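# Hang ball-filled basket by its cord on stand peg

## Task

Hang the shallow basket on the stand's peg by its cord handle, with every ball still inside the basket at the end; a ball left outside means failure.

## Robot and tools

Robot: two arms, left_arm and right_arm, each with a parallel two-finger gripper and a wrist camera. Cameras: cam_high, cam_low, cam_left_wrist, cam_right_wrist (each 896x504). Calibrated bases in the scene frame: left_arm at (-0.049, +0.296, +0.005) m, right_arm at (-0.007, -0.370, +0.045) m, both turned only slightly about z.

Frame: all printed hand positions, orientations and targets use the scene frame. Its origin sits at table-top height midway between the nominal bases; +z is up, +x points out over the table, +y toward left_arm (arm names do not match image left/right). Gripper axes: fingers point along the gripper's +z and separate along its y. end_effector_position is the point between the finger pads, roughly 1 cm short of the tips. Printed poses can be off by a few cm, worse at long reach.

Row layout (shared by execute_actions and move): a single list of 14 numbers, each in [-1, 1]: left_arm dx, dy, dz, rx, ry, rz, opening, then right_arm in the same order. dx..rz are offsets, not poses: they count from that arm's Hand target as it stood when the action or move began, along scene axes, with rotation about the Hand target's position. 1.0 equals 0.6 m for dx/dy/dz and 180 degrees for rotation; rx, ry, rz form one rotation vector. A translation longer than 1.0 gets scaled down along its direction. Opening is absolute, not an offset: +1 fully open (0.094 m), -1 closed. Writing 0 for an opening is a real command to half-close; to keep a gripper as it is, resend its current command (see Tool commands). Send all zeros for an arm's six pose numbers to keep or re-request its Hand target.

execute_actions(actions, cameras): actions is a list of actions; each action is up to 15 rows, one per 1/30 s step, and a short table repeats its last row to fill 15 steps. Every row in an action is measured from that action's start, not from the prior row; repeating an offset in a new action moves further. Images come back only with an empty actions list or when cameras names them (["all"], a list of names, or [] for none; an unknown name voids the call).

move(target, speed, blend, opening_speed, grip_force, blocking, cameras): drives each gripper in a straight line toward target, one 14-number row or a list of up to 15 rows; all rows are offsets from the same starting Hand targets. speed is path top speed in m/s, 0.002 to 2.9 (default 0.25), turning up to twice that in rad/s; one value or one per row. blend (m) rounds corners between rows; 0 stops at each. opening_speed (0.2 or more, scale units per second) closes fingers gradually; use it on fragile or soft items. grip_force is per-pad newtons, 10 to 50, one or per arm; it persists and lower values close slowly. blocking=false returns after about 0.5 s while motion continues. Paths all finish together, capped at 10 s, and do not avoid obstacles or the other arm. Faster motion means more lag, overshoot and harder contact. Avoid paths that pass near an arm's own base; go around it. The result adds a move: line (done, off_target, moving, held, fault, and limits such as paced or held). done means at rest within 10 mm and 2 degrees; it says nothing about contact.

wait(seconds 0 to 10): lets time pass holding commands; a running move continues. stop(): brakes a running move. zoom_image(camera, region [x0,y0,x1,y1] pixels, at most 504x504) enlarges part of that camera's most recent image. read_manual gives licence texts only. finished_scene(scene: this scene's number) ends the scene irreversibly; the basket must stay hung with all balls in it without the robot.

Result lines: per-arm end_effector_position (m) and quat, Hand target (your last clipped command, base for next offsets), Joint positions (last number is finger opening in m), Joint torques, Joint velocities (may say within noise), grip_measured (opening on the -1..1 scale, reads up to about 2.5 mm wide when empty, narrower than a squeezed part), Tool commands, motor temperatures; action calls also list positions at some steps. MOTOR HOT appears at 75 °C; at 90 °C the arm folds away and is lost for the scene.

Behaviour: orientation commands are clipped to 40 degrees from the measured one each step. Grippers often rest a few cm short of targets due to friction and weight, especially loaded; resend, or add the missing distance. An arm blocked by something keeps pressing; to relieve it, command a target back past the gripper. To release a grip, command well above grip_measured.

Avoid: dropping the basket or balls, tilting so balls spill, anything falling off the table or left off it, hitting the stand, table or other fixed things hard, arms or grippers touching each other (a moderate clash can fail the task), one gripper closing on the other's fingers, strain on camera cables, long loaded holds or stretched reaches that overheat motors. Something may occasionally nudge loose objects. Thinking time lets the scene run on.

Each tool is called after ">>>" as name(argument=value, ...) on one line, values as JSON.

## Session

>>> execute_actions(actions=[])

>>> zoom_image(camera="cam_high", region=[380, 60, 640, 320])

>>> zoom_image(camera="cam_low", region=[480, 120, 700, 320])

Scene clock: 0.00 s.
left_arm: end_effector_position=(+0.3340, +0.2231, +0.1489) grip_measured=+1.000 end_effector_quat_wxyz=(+0.699, -0.011, +0.712, +0.060) | right_arm: end_effector_position=(+0.3393, -0.3940, +0.1318) grip_measured=+1.000 end_effector_quat_wxyz=(+0.618, +0.047, +0.784, -0.031)
Joint positions: left_arm=[-0.404 1.701 0.292 1.391 -0.526 0.061 0.094] | right_arm=[-0.021 1.56 0.1 1.222 0.076 0.029 0.094]
Joint velocities: within noise
Joint torques (N m): no reading
Motor temperatures (°C): left_arm=[28 25 30 29 25 24 23] | right_arm=[26 22 33 26 24 23 24]
Heat: left arm: 30 °C; right arm: 33 °C.
Hand target: left_arm +0.3354, +0.2226, +0.1569; +0.708, -0.016, +0.704, +0.056 | right_arm +0.3410, -0.3941, +0.1353; +0.622, +0.048, +0.781, -0.031
Tool commands: left_gripper/opening=+1.0 right_gripper/opening=+1.0

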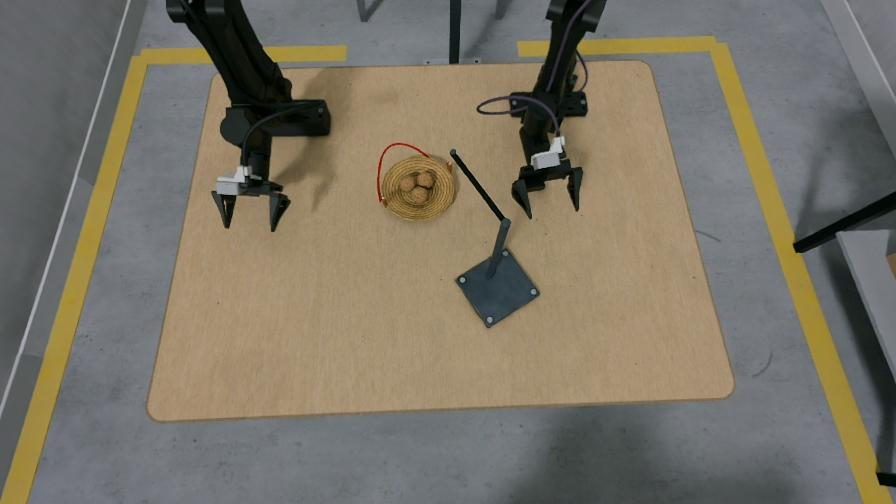

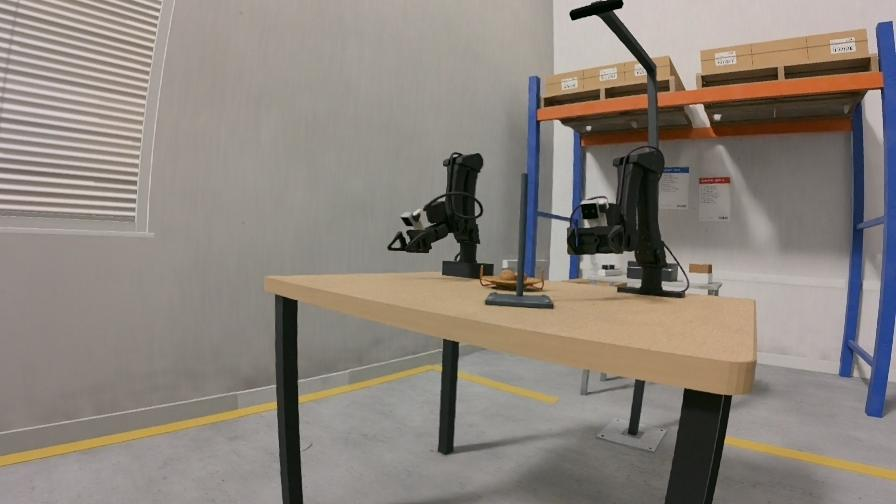

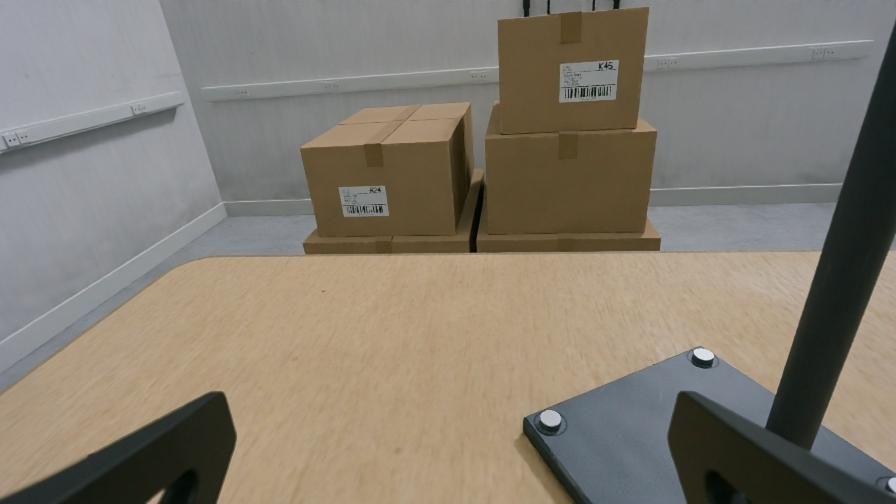

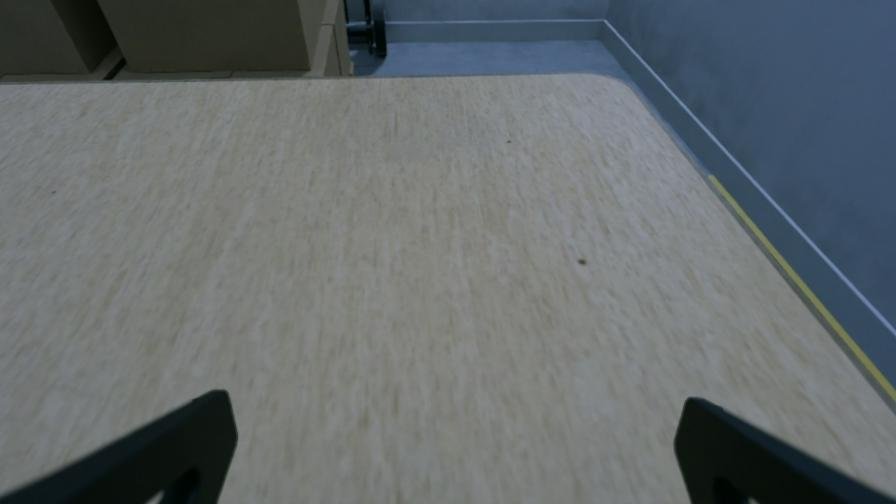

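Scaled by 1.938 from the camera's 896x504 image, which has a finer 1280x720 frame.

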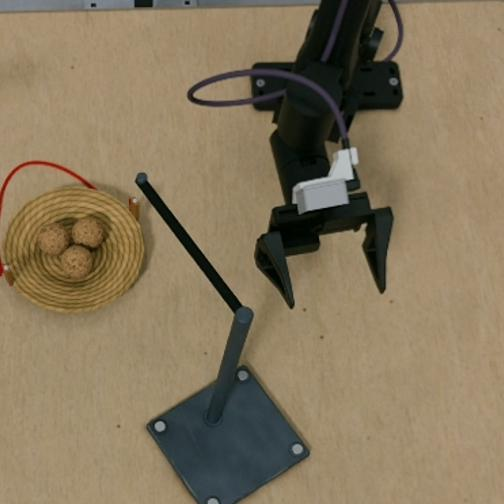

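Scaled by 2.291 from the camera's 896x504 image, which has a finer 1280x720 frame.

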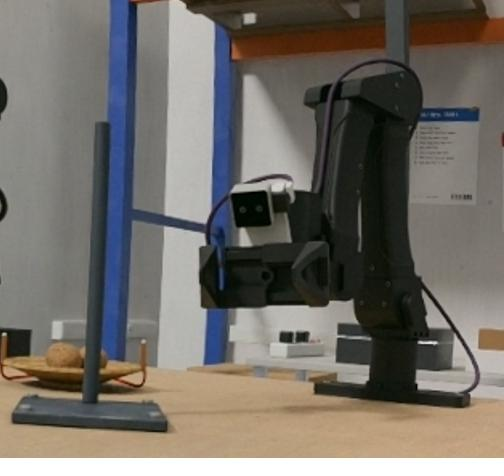

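>>> move(target=[[-0.26,0.04,0.16,0,0,0,1,0,0,0,0,0,0,1],[-0.342,-0.371,0.18,0.132,0.296,-0.327,0.4,0,0,0,0,0,0,1]], blend=[0.04,0], cameras=["cam_high","cam_left_wrist"])

Scene clock: 20.63 s.
left_arm: end_effector_position=(+0.1265, +0.0032, +0.2532) grip_measured=+0.401 end_effector_quat_wxyz=(+0.249, +0.478, +0.830, -0.142) | right_arm: end_effector_position=(+0.3393, -0.3940, +0.1318) grip_measured=+1.000 end_effector_quat_wxyz=(+0.618, +0.047, +0.784, -0.031)
Joint positions: left_arm=[-1.008 1.362 1.45 -1.077 0.007 0.014 0.066] | right_arm=[-0.021 1.56 0.1 1.222 0.076 0.029 0.094]
Joint torques (N m): left_arm=[0.73 -4.49 10.39 1.14 0.05 0.05] | right_arm=[-0.02 -3.63 3.04 1.67 0.02 -0.03]
Heat: left arm: 32 °C; right arm: 34 °C.
Hand target: left_arm +0.1303, +0.0001, +0.2650; +0.260, +0.477, +0.826, -0.150 | right_arm +0.3410, -0.3941, +0.1353; +0.622, +0.048, +0.781, -0.031
Off the commanded pose: left_arm 0.013 m, 2 deg | right_arm 0.004 m, 1 deg.
move: off_target (left_arm); target 2's new opening was sent with left_arm's hand 0.013 m and 2 deg from that target
Images, in order (width x height): cam_high 896x504, cam_left_wrist 896x504.

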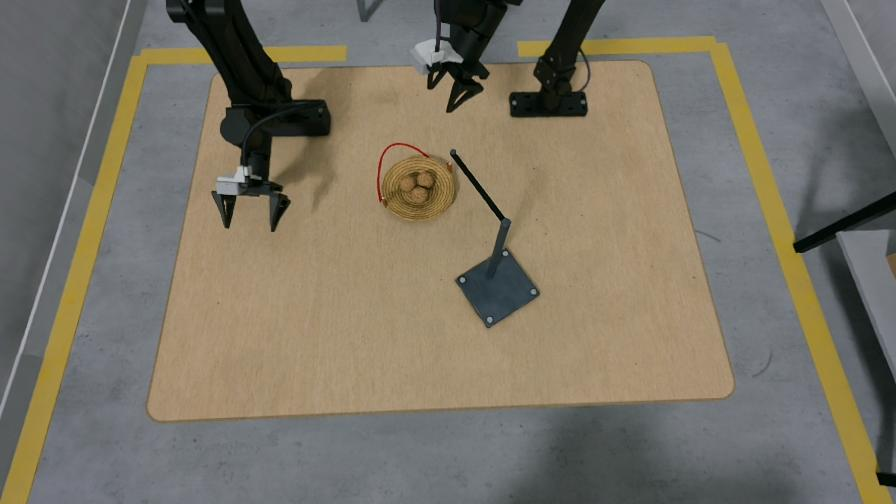

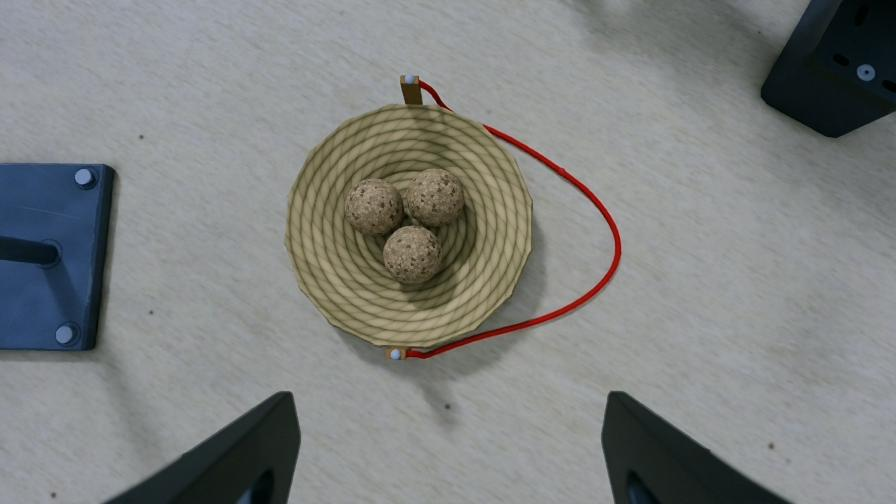

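>>> move(target=[-0.13,-0.22,-0.342,0.0962,0.0555,0,0.4,0,0,0,0,0,0,1], speed=0.2, cameras=["cam_left_wrist"])

Scene clock: 33.83 s.
left_arm: end_effector_position=(+0.0495, -0.1182, +0.0511) grip_measured=+0.401 end_effector_quat_wxyz=(+0.096, +0.501, +0.859, -0.051) | right_arm: end_effector_position=(+0.3393, -0.3940, +0.1318) grip_measured=+1.000 end_effector_quat_wxyz=(+0.618, +0.047, +0.784, -0.031)
Joint positions: left_arm=[-1.35 2.008 1.502 -0.861 -0.075 -0.308 0.066] | right_arm=[-0.021 1.56 0.1 1.222 0.076 0.029 0.094]
Joint torques (N m): left_arm=[-0.42 -9.81 9.69 0.73 -0.15 -0.06] | right_arm=[-0.03 -3.62 3.08 1.68 0.02 -0.02]
Heat: left arm: 34 °C; right arm: 34 °C.
Hand target: left_arm +0.0523, -0.1320, +0.0598; +0.113, +0.496, +0.859, -0.065 | right_arm +0.3410, -0.3941, +0.1353; +0.622, +0.048, +0.781, -0.031
Off the commanded pose: left_arm 0.016 m, 3 deg | right_arm 0.004 m, 1 deg.
move: off_target (left_arm)
Images, in order (width x height): cam_left_wrist 896x504.

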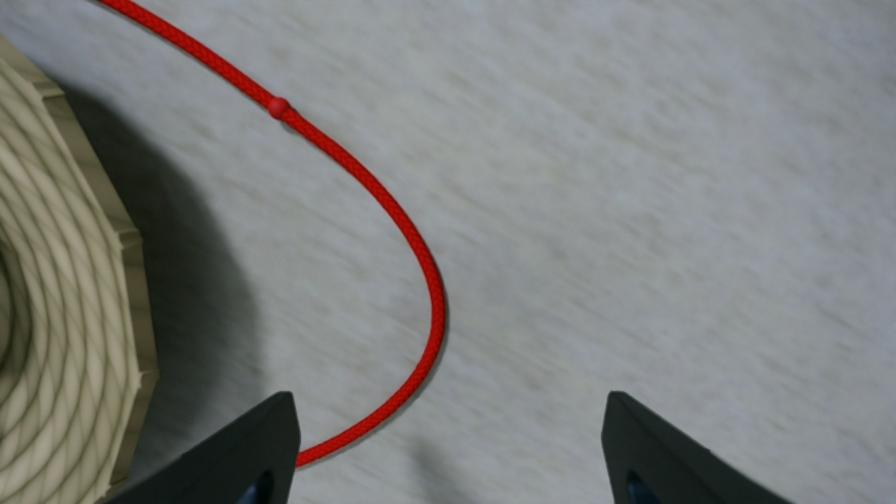

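>>> move(target=[[0.005,0.005,-0.073,0,0,0,0.4,0,0,0,0,0,0,1],[0.005,0.007,-0.088,0,0,0,0.4,0,0,0,0,0,0,1]], speed=[0.1,0.04], cameras=["cam_left_wrist"])

Scene clock: 39.03 s.
left_arm: end_effector_position=(+0.0511, -0.1262, +0.0127) grip_measured=+0.401 end_effector_quat_wxyz=(+0.109, +0.499, +0.857, -0.066) | right_arm: end_effector_position=(+0.3393, -0.3940, +0.1318) grip_measured=+1.000 end_effector_quat_wxyz=(+0.618, +0.047, +0.784, -0.031)
Joint positions: left_arm=[-1.35 2.054 1.4 -0.673 -0.075 -0.308 0.066] | right_arm=[-0.021 1.56 0.1 1.222 0.076 0.029 0.094]
Joint torques (N m): left_arm=[0.46 -9.25 5.86 0.85 -0.12 -0.01] | right_arm=[-0.05 -3.62 3.02 1.66 0.02 -0.04]
Heat: left arm: 34 °C; right arm: 34 °C.
Hand target: left_arm +0.0553, -0.1277, +0.0070; +0.113, +0.496, +0.859, -0.065 | right_arm +0.3410, -0.3941, +0.1353; +0.622, +0.048, +0.781, -0.031
Off the commanded pose: left_arm 0.007 m, 1 deg | right_arm 0.004 m, 1 deg.
move: done
Images, in order (width x height): cam_left_wrist 896x504.

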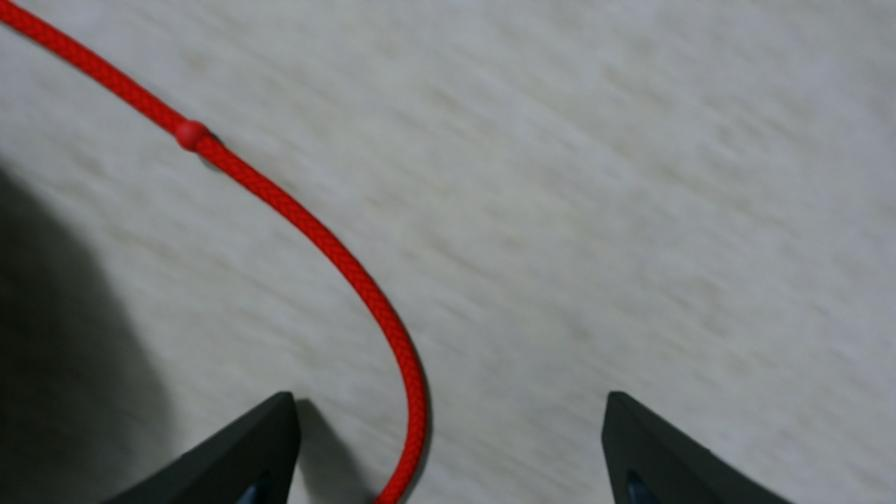

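>>> move(target=[[0,0,0,0,0,0,-1,0,0,0,0,0,0,1],[0.03,0.012,0.1,0,0,0,-1,0,0,0,0,0,0,1],[0.167,0.066,0.22,0,0,0,-1,0,0,0,0,0,0,1],[0.237,0.092,0.41,-0.0962,-0.0555,0,-1,0,0,0,0,0,0,1]], speed=0.1, opening_speed=0.8, blend=[0,0.03,0.03,0], cameras=["cam_high","cam_low","cam_left_wrist"])

Scene clock: 49.90 s.
left_arm: end_effector_position=(+0.1920, -0.0671, +0.2226) grip_measured=-0.973 end_effector_quat_wxyz=(+0.221, +0.481, +0.839, -0.128) | right_arm: end_effector_position=(+0.3393, -0.3940, +0.1318) grip_measured=+1.000 end_effector_quat_wxyz=(+0.618, +0.047, +0.784, -0.031)
Joint positions: left_arm=[-0.95 1.749 1.739 -1.045 0.038 0.061 0.001] | right_arm=[-0.021 1.56 0.1 1.222 0.076 0.029 0.094]
Joint torques (N m): left_arm=[0.54 -11.26 10.3 1.31 0.07 0.05] | right_arm=[-0.05 -3.59 3.07 1.65 0.02 -0.05]
Heat: left arm: 34 °C; right arm: 34 °C.
Hand target: left_arm +0.1974, -0.0726, +0.2528; +0.260, +0.477, +0.826, -0.150 | right_arm +0.3410, -0.3941, +0.1353; +0.622, +0.048, +0.781, -0.031
Off the commanded pose: left_arm 0.031 m, 5 deg | right_arm 0.004 m, 1 deg.
move: off_target (left_arm)
Images, in order (width x height): cam_high 896x504, cam_low 896x504, cam_left_wrist 896x504.

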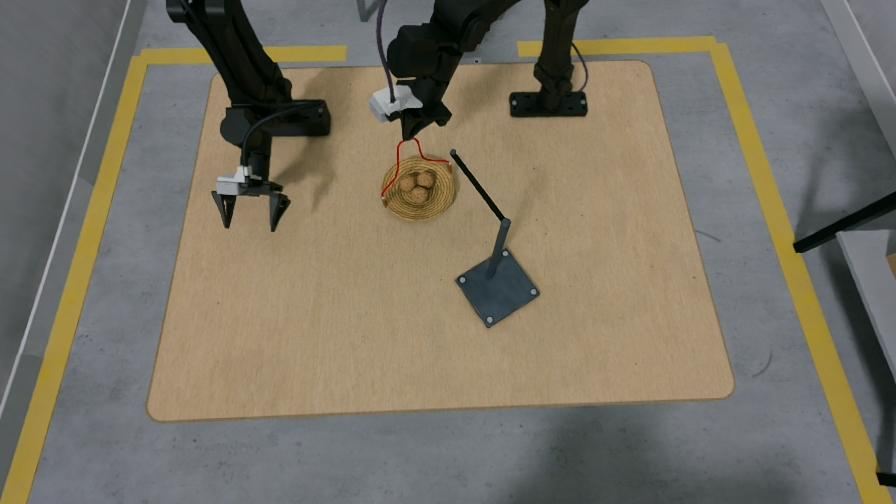

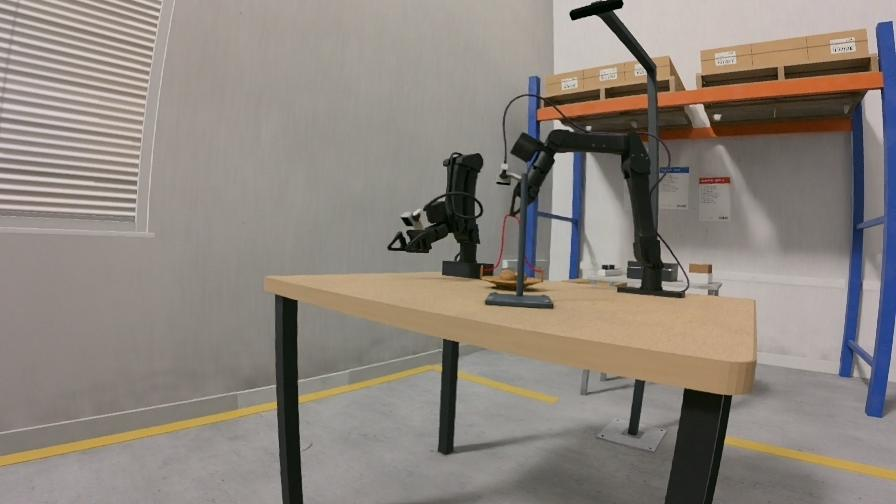

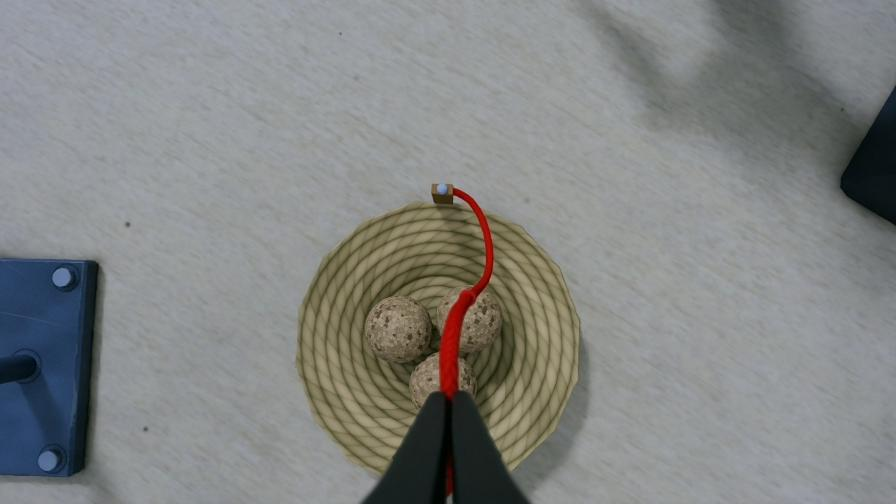

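>>> move(target=[[0,0.008,0.12,0,0,0,-1,0,0,0,0,0,0,1],[0.005,0.037,0.33,-0.0722,-0.0416,0,-1,0,0,0,0,0,0,1]], speed=0.05, blend=[0.02,0], cameras=["cam_high","cam_low","cam_left_wrist"])

>>> zoom_image(camera="cam_high", region=[360, 40, 560, 240])

>>> zoom_image(camera="cam_low", region=[460, 120, 600, 270])

Scene clock: 60.60 s.
left_arm: end_effector_position=(+0.1976, -0.0492, +0.4248) grip_measured=-0.974 end_effector_quat_wxyz=(+0.356, +0.451, +0.792, -0.206) | right_arm: end_effector_position=(+0.3393, -0.3940, +0.1318) grip_measured=+1.000 end_effector_quat_wxyz=(+0.618, +0.047, +0.784, -0.031)
Joint positions: left_arm=[-0.889 1.976 2.84 -1.592 0.099 0.08 0.001] | right_arm=[-0.021 1.56 0.1 1.222 0.076 0.029 0.094]
Joint torques (N m): left_arm=[0.69 -9.05 6.8 2.01 0.12 0.04] | right_arm=[-0.05 -3.69 3.1 1.67 0.02 -0.02]
Heat: left arm: 34 °C; right arm: 34 °C.
Hand target: left_arm +0.2004, -0.0504, +0.4509; +0.366, +0.453, +0.785, -0.211 | right_arm +0.3410, -0.3941, +0.1353; +0.622, +0.048, +0.781, -0.031
Off the commanded pose: left_arm 0.026 m, 2 deg | right_arm 0.004 m, 1 deg.
elbow stopped short (left arm): the move would have taken joint 3 (elbow) straighter than the controller allows.
joint read past its limit (left arm) — joint 4 (wrist pitch), lower limit.
move: off_target (left_arm)
Images, in order (width x height): cam_high 896x504, cam_low 896x504, cam_left_wrist 896x504.

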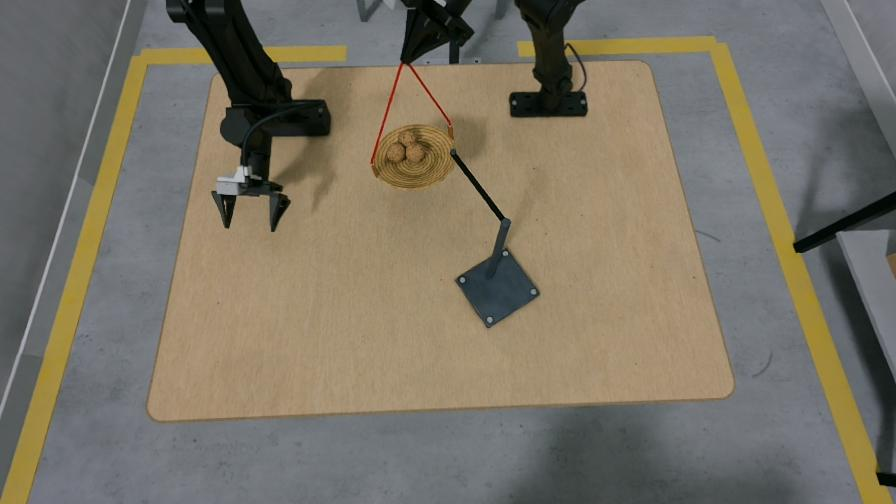

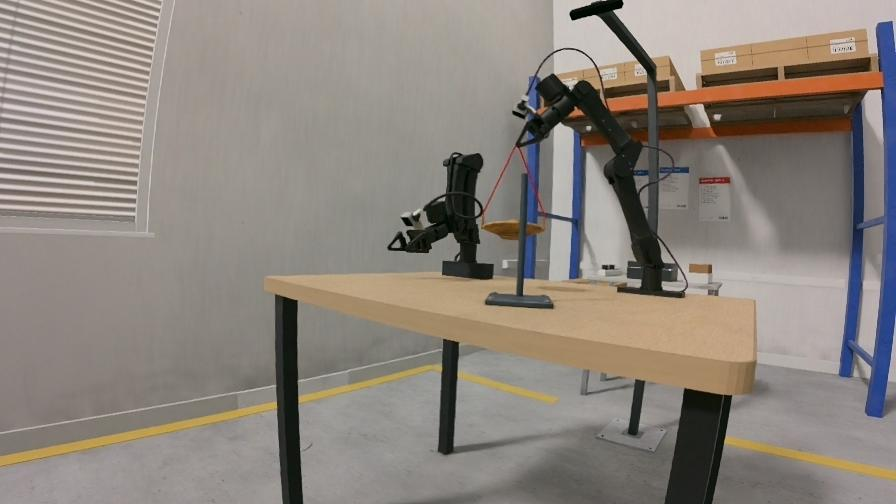

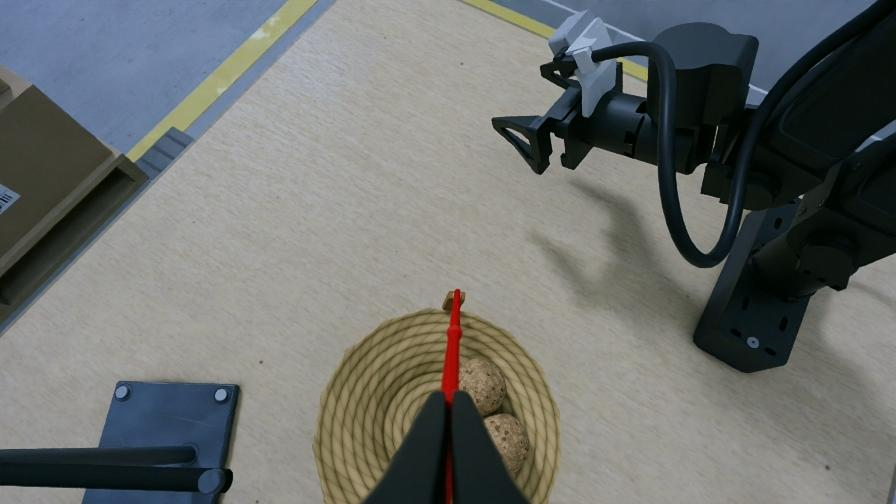

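Scaled by 2.520 from the camera's 896x504 image, which has a finer 1280x720 frame.

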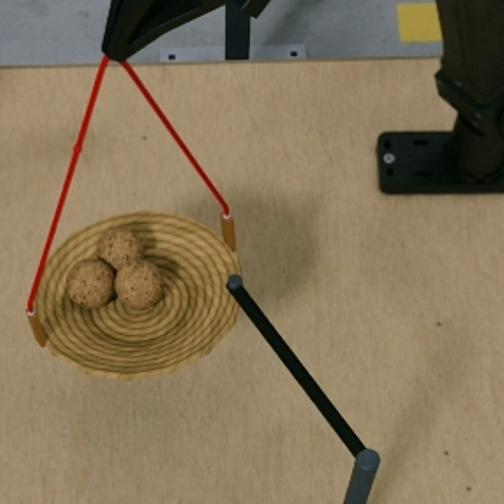

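Scaled by 3.360 from the camera's 896x504 image, which has a finer 1280x720 frame.

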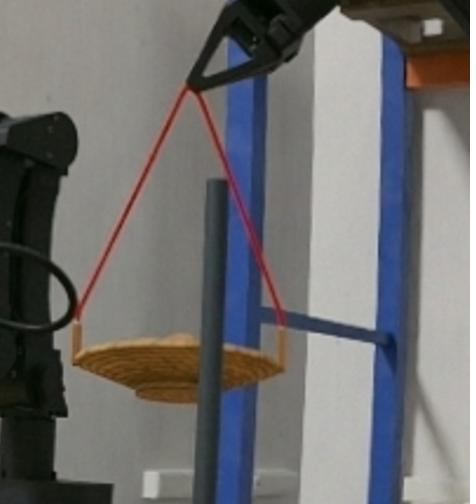

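>>> move(target=[[0.187,0.15,-0.015,0,0,0,-1,0,0,0,0,0,0,1],[0.182,0.148,-0.115,0,0,0,-1,0,0,0,0,0,0,1]], speed=0.05, cameras=["cam_high","cam_low","cam_left_wrist"])

>>> zoom_image(camera="cam_high", region=[380, 80, 560, 260])

>>> zoom_image(camera="cam_low", region=[460, 130, 600, 280])

Scene clock: 78.33 s.
left_arm: end_effector_position=(+0.3148, +0.0409, +0.3542) grip_measured=-0.974 end_effector_quat_wxyz=(+0.324, +0.445, +0.809, -0.207) | right_arm: end_effector_position=(+0.3393, -0.3940, +0.1318) grip_measured=+1.000 end_effector_quat_wxyz=(+0.618, +0.047, +0.784, -0.031)
Joint positions: left_arm=[-0.422 1.86 2.305 -1.333 0.43 0.407 0.001] | right_arm=[-0.021 1.56 0.1 1.222 0.076 0.029 0.094]
Joint torques (N m): left_arm=[-0.42 -12.37 6.04 1.71 0.31 0.06] | right_arm=[-0.05 -3.66 3.1 1.66 0.02 -0.03]
Motor temperatures (°C): left_arm=[28 28 33 35 25 24 25] | right_arm=[26 22 33 29 24 23 24]
Heat: left arm: 35 °C; right arm: 33 °C.
Hand target: left_arm +0.3096, +0.0385, +0.3819; +0.366, +0.453, +0.785, -0.211 | right_arm +0.3410, -0.3941, +0.1353; +0.622, +0.048, +0.781, -0.031
Off the commanded pose: left_arm 0.028 m, 6 deg | right_arm 0.004 m, 1 deg.
elbow stopped short (left arm): the move would have taken joint 3 (elbow) straighter than the controller allows.
move: off_target (left_arm)
Images, in order (width x height): cam_high 896x504, cam_low 896x504, cam_left_wrist 896x504.

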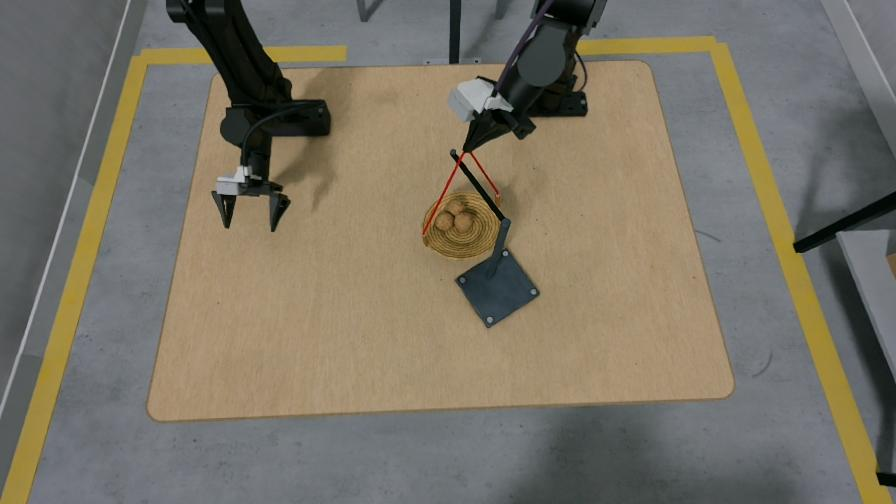

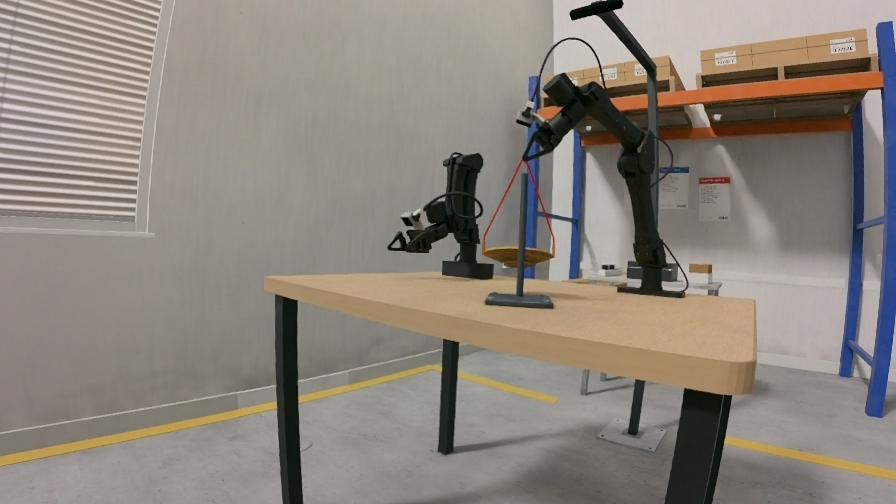

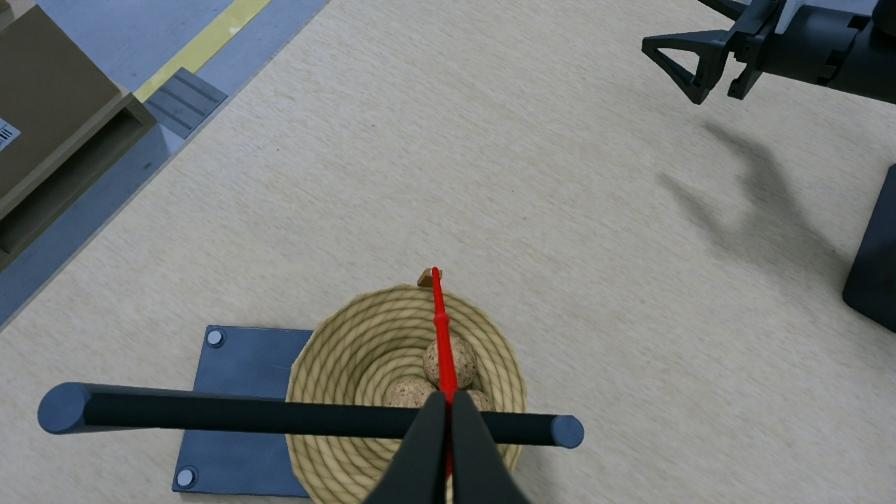

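Scaled by 2.800 from the camera's 896x504 image, which has a finer 1280x720 frame.

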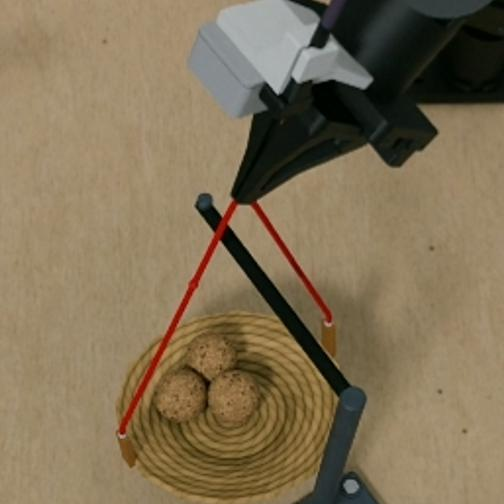

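Scaled by 3.360 from the camera's 896x504 image, which has a finer 1280x720 frame.

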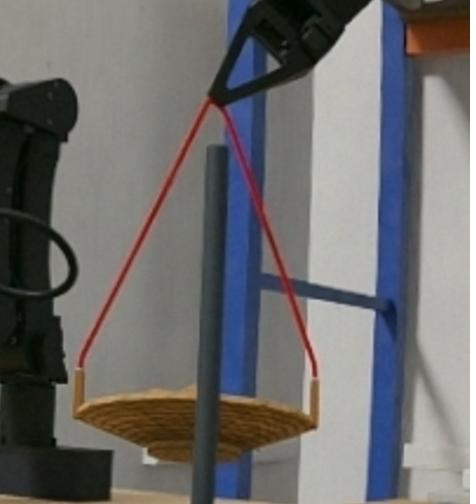

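>>> move(target=[0,0,-0.056,0,0,0,-1,0,0,0,0,0,0,1], speed=0.03, cameras=["cam_high","cam_low","cam_left_wrist"])

>>> zoom_image(camera="cam_high", region=[380, 80, 560, 260])

>>> zoom_image(camera="cam_low", region=[460, 130, 600, 280])

Scene clock: 86.50 s.
left_arm: end_effector_position=(+0.3131, +0.0417, +0.3208) grip_measured=-0.974 end_effector_quat_wxyz=(+0.323, +0.446, +0.809, -0.207) | right_arm: end_effector_position=(+0.3393, -0.3940, +0.1318) grip_measured=+1.000 end_effector_quat_wxyz=(+0.618, +0.047, +0.784, -0.031)
Joint positions: left_arm=[-0.422 1.749 2.002 -1.142 0.43 0.409 0.001] | right_arm=[-0.021 1.56 0.1 1.222 0.076 0.029 0.094]
Joint torques (N m): left_arm=[-0.38 -11.99 6.64 1.73 0.3 0.04] | right_arm=[-0.01 -3.66 3.08 1.66 0.02 -0.04]
Heat: left arm: 35 °C; right arm: 33 °C.
Hand target: left_arm +0.3096, +0.0385, +0.3484; +0.366, +0.453, +0.785, -0.211 | right_arm +0.3410, -0.3941, +0.1353; +0.622, +0.048, +0.781, -0.031
Off the commanded pose: left_arm 0.028 m, 6 deg | right_arm 0.004 m, 1 deg.
move: off_target (left_arm)
Images, in order (width x height): cam_high 896x504, cam_low 896x504, cam_left_wrist 896x504.

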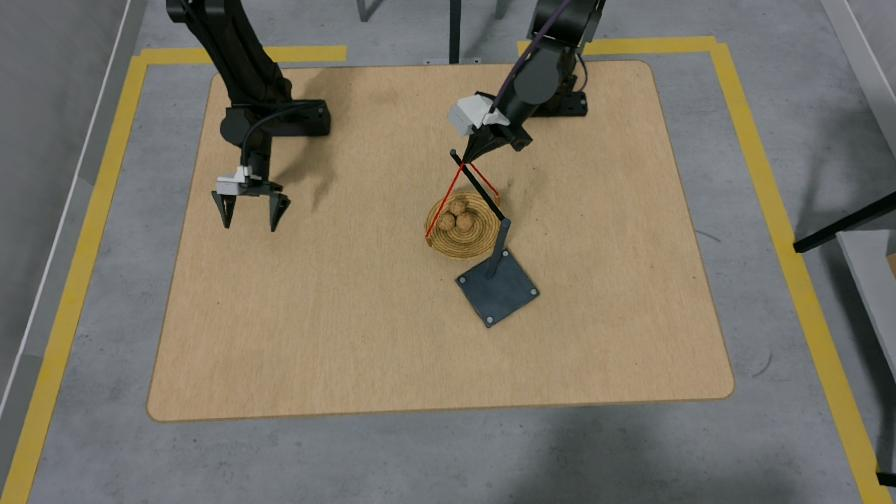

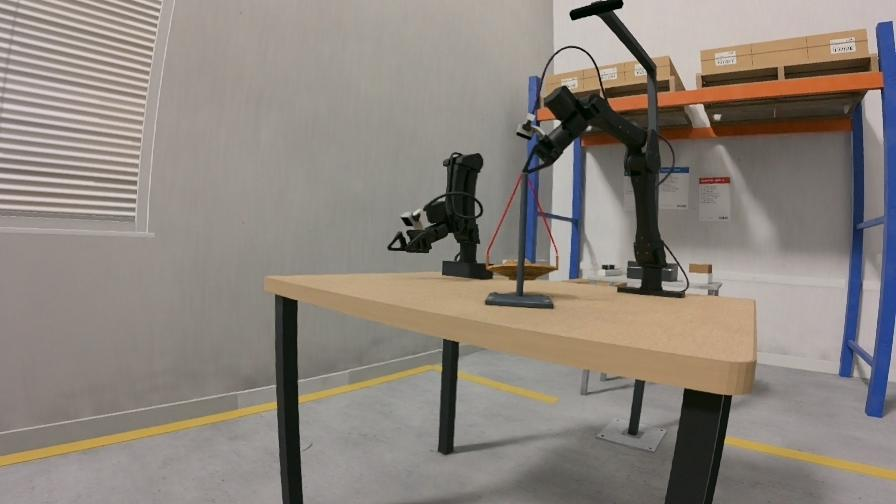

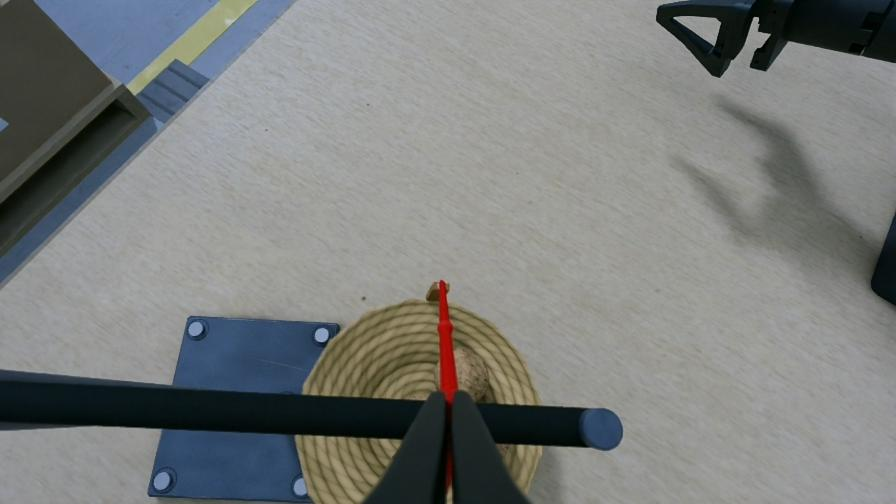

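Scaled by 2.800 from the camera's 896x504 image, which has a finer 1280x720 frame.

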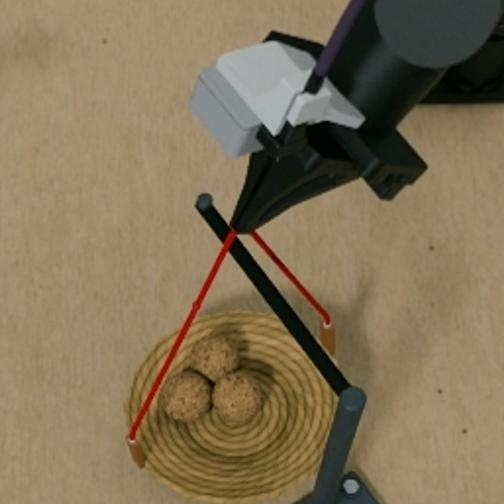

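Scaled by 3.360 from the camera's 896x504 image, which has a finer 1280x720 frame.

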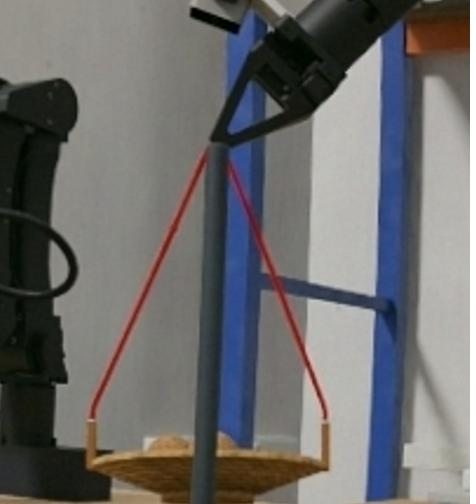

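>>> move(target=[0,0,-0.03,0,0,0,-1,0,0,0,0,0,0,1], speed=0.02, cameras=["cam_high","cam_low","cam_left_wrist"])

>>> zoom_image(camera="cam_high", region=[380, 80, 560, 260])

>>> zoom_image(camera="cam_low", region=[460, 130, 600, 280])

Scene clock: 91.33 s.
left_arm: end_effector_position=(+0.3122, +0.0421, +0.3037) grip_measured=-0.974 end_effector_quat_wxyz=(+0.324, +0.446, +0.808, -0.207) | right_arm: end_effector_position=(+0.3393, -0.3940, +0.1318) grip_measured=+1.000 end_effector_quat_wxyz=(+0.618, +0.047, +0.784, -0.031)
Joint positions: left_arm=[-0.422 1.708 1.878 -1.056 0.43 0.409 0.001] | right_arm=[-0.021 1.56 0.1 1.222 0.076 0.029 0.094]
Joint torques (N m): left_arm=[-0.43 -11.69 6.9 1.7 0.31 0.04] | right_arm=[0.01 -3.63 3.1 1.66 0.04 -0.04]
Heat: left arm: 35 °C; right arm: 33 °C.
Hand target: left_arm +0.3096, +0.0385, +0.3303; +0.366, +0.453, +0.785, -0.211 | right_arm +0.3410, -0.3941, +0.1353; +0.622, +0.048, +0.781, -0.031
Off the commanded pose: left_arm 0.027 m, 6 deg | right_arm 0.004 m, 1 deg.
move: off_target (left_arm)
Images, in order (width x height): cam_high 896x504, cam_low 896x504, cam_left_wrist 896x504.

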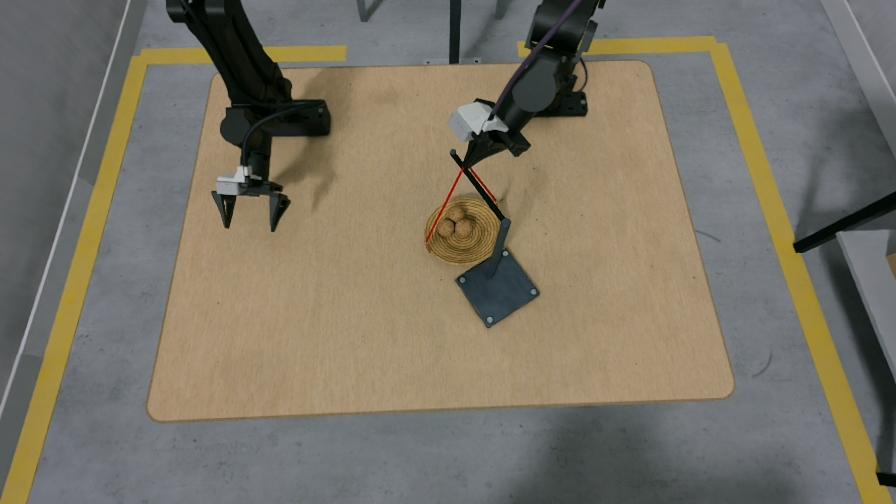

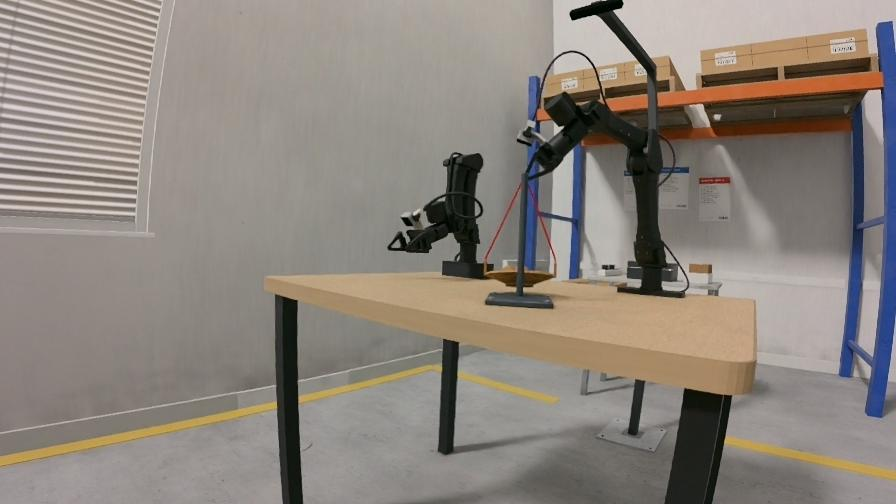

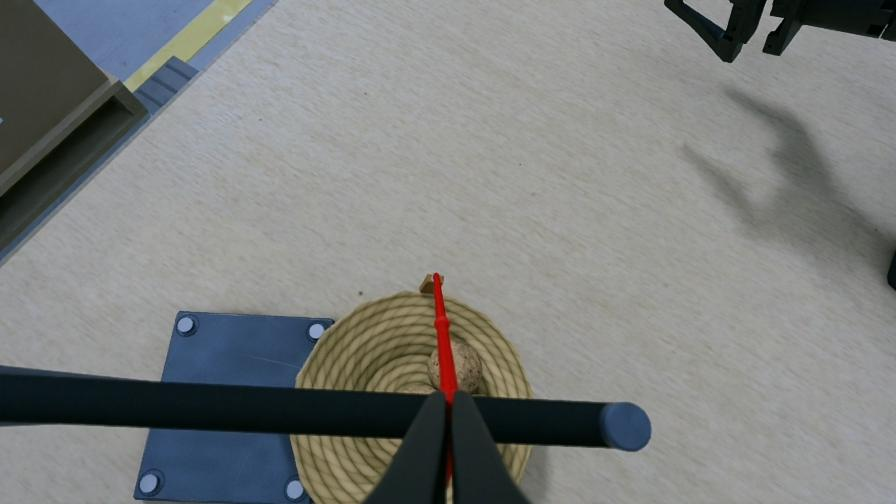

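Scaled by 2.800 from the camera's 896x504 image, which has a finer 1280x720 frame.

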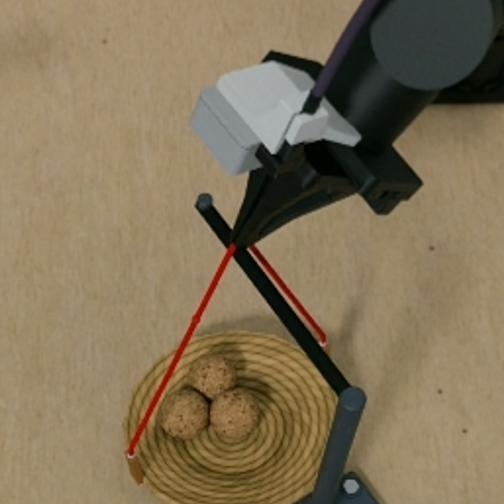

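Scaled by 3.360 from the camera's 896x504 image, which has a finer 1280x720 frame.

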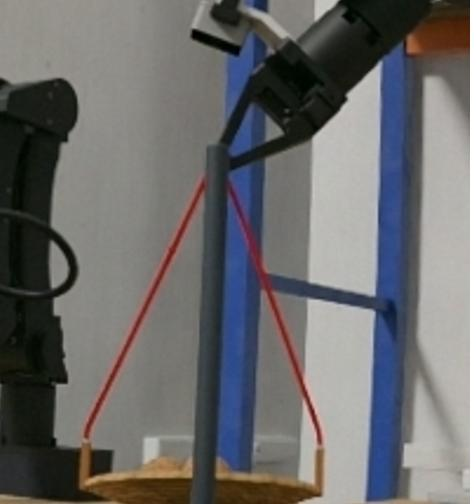

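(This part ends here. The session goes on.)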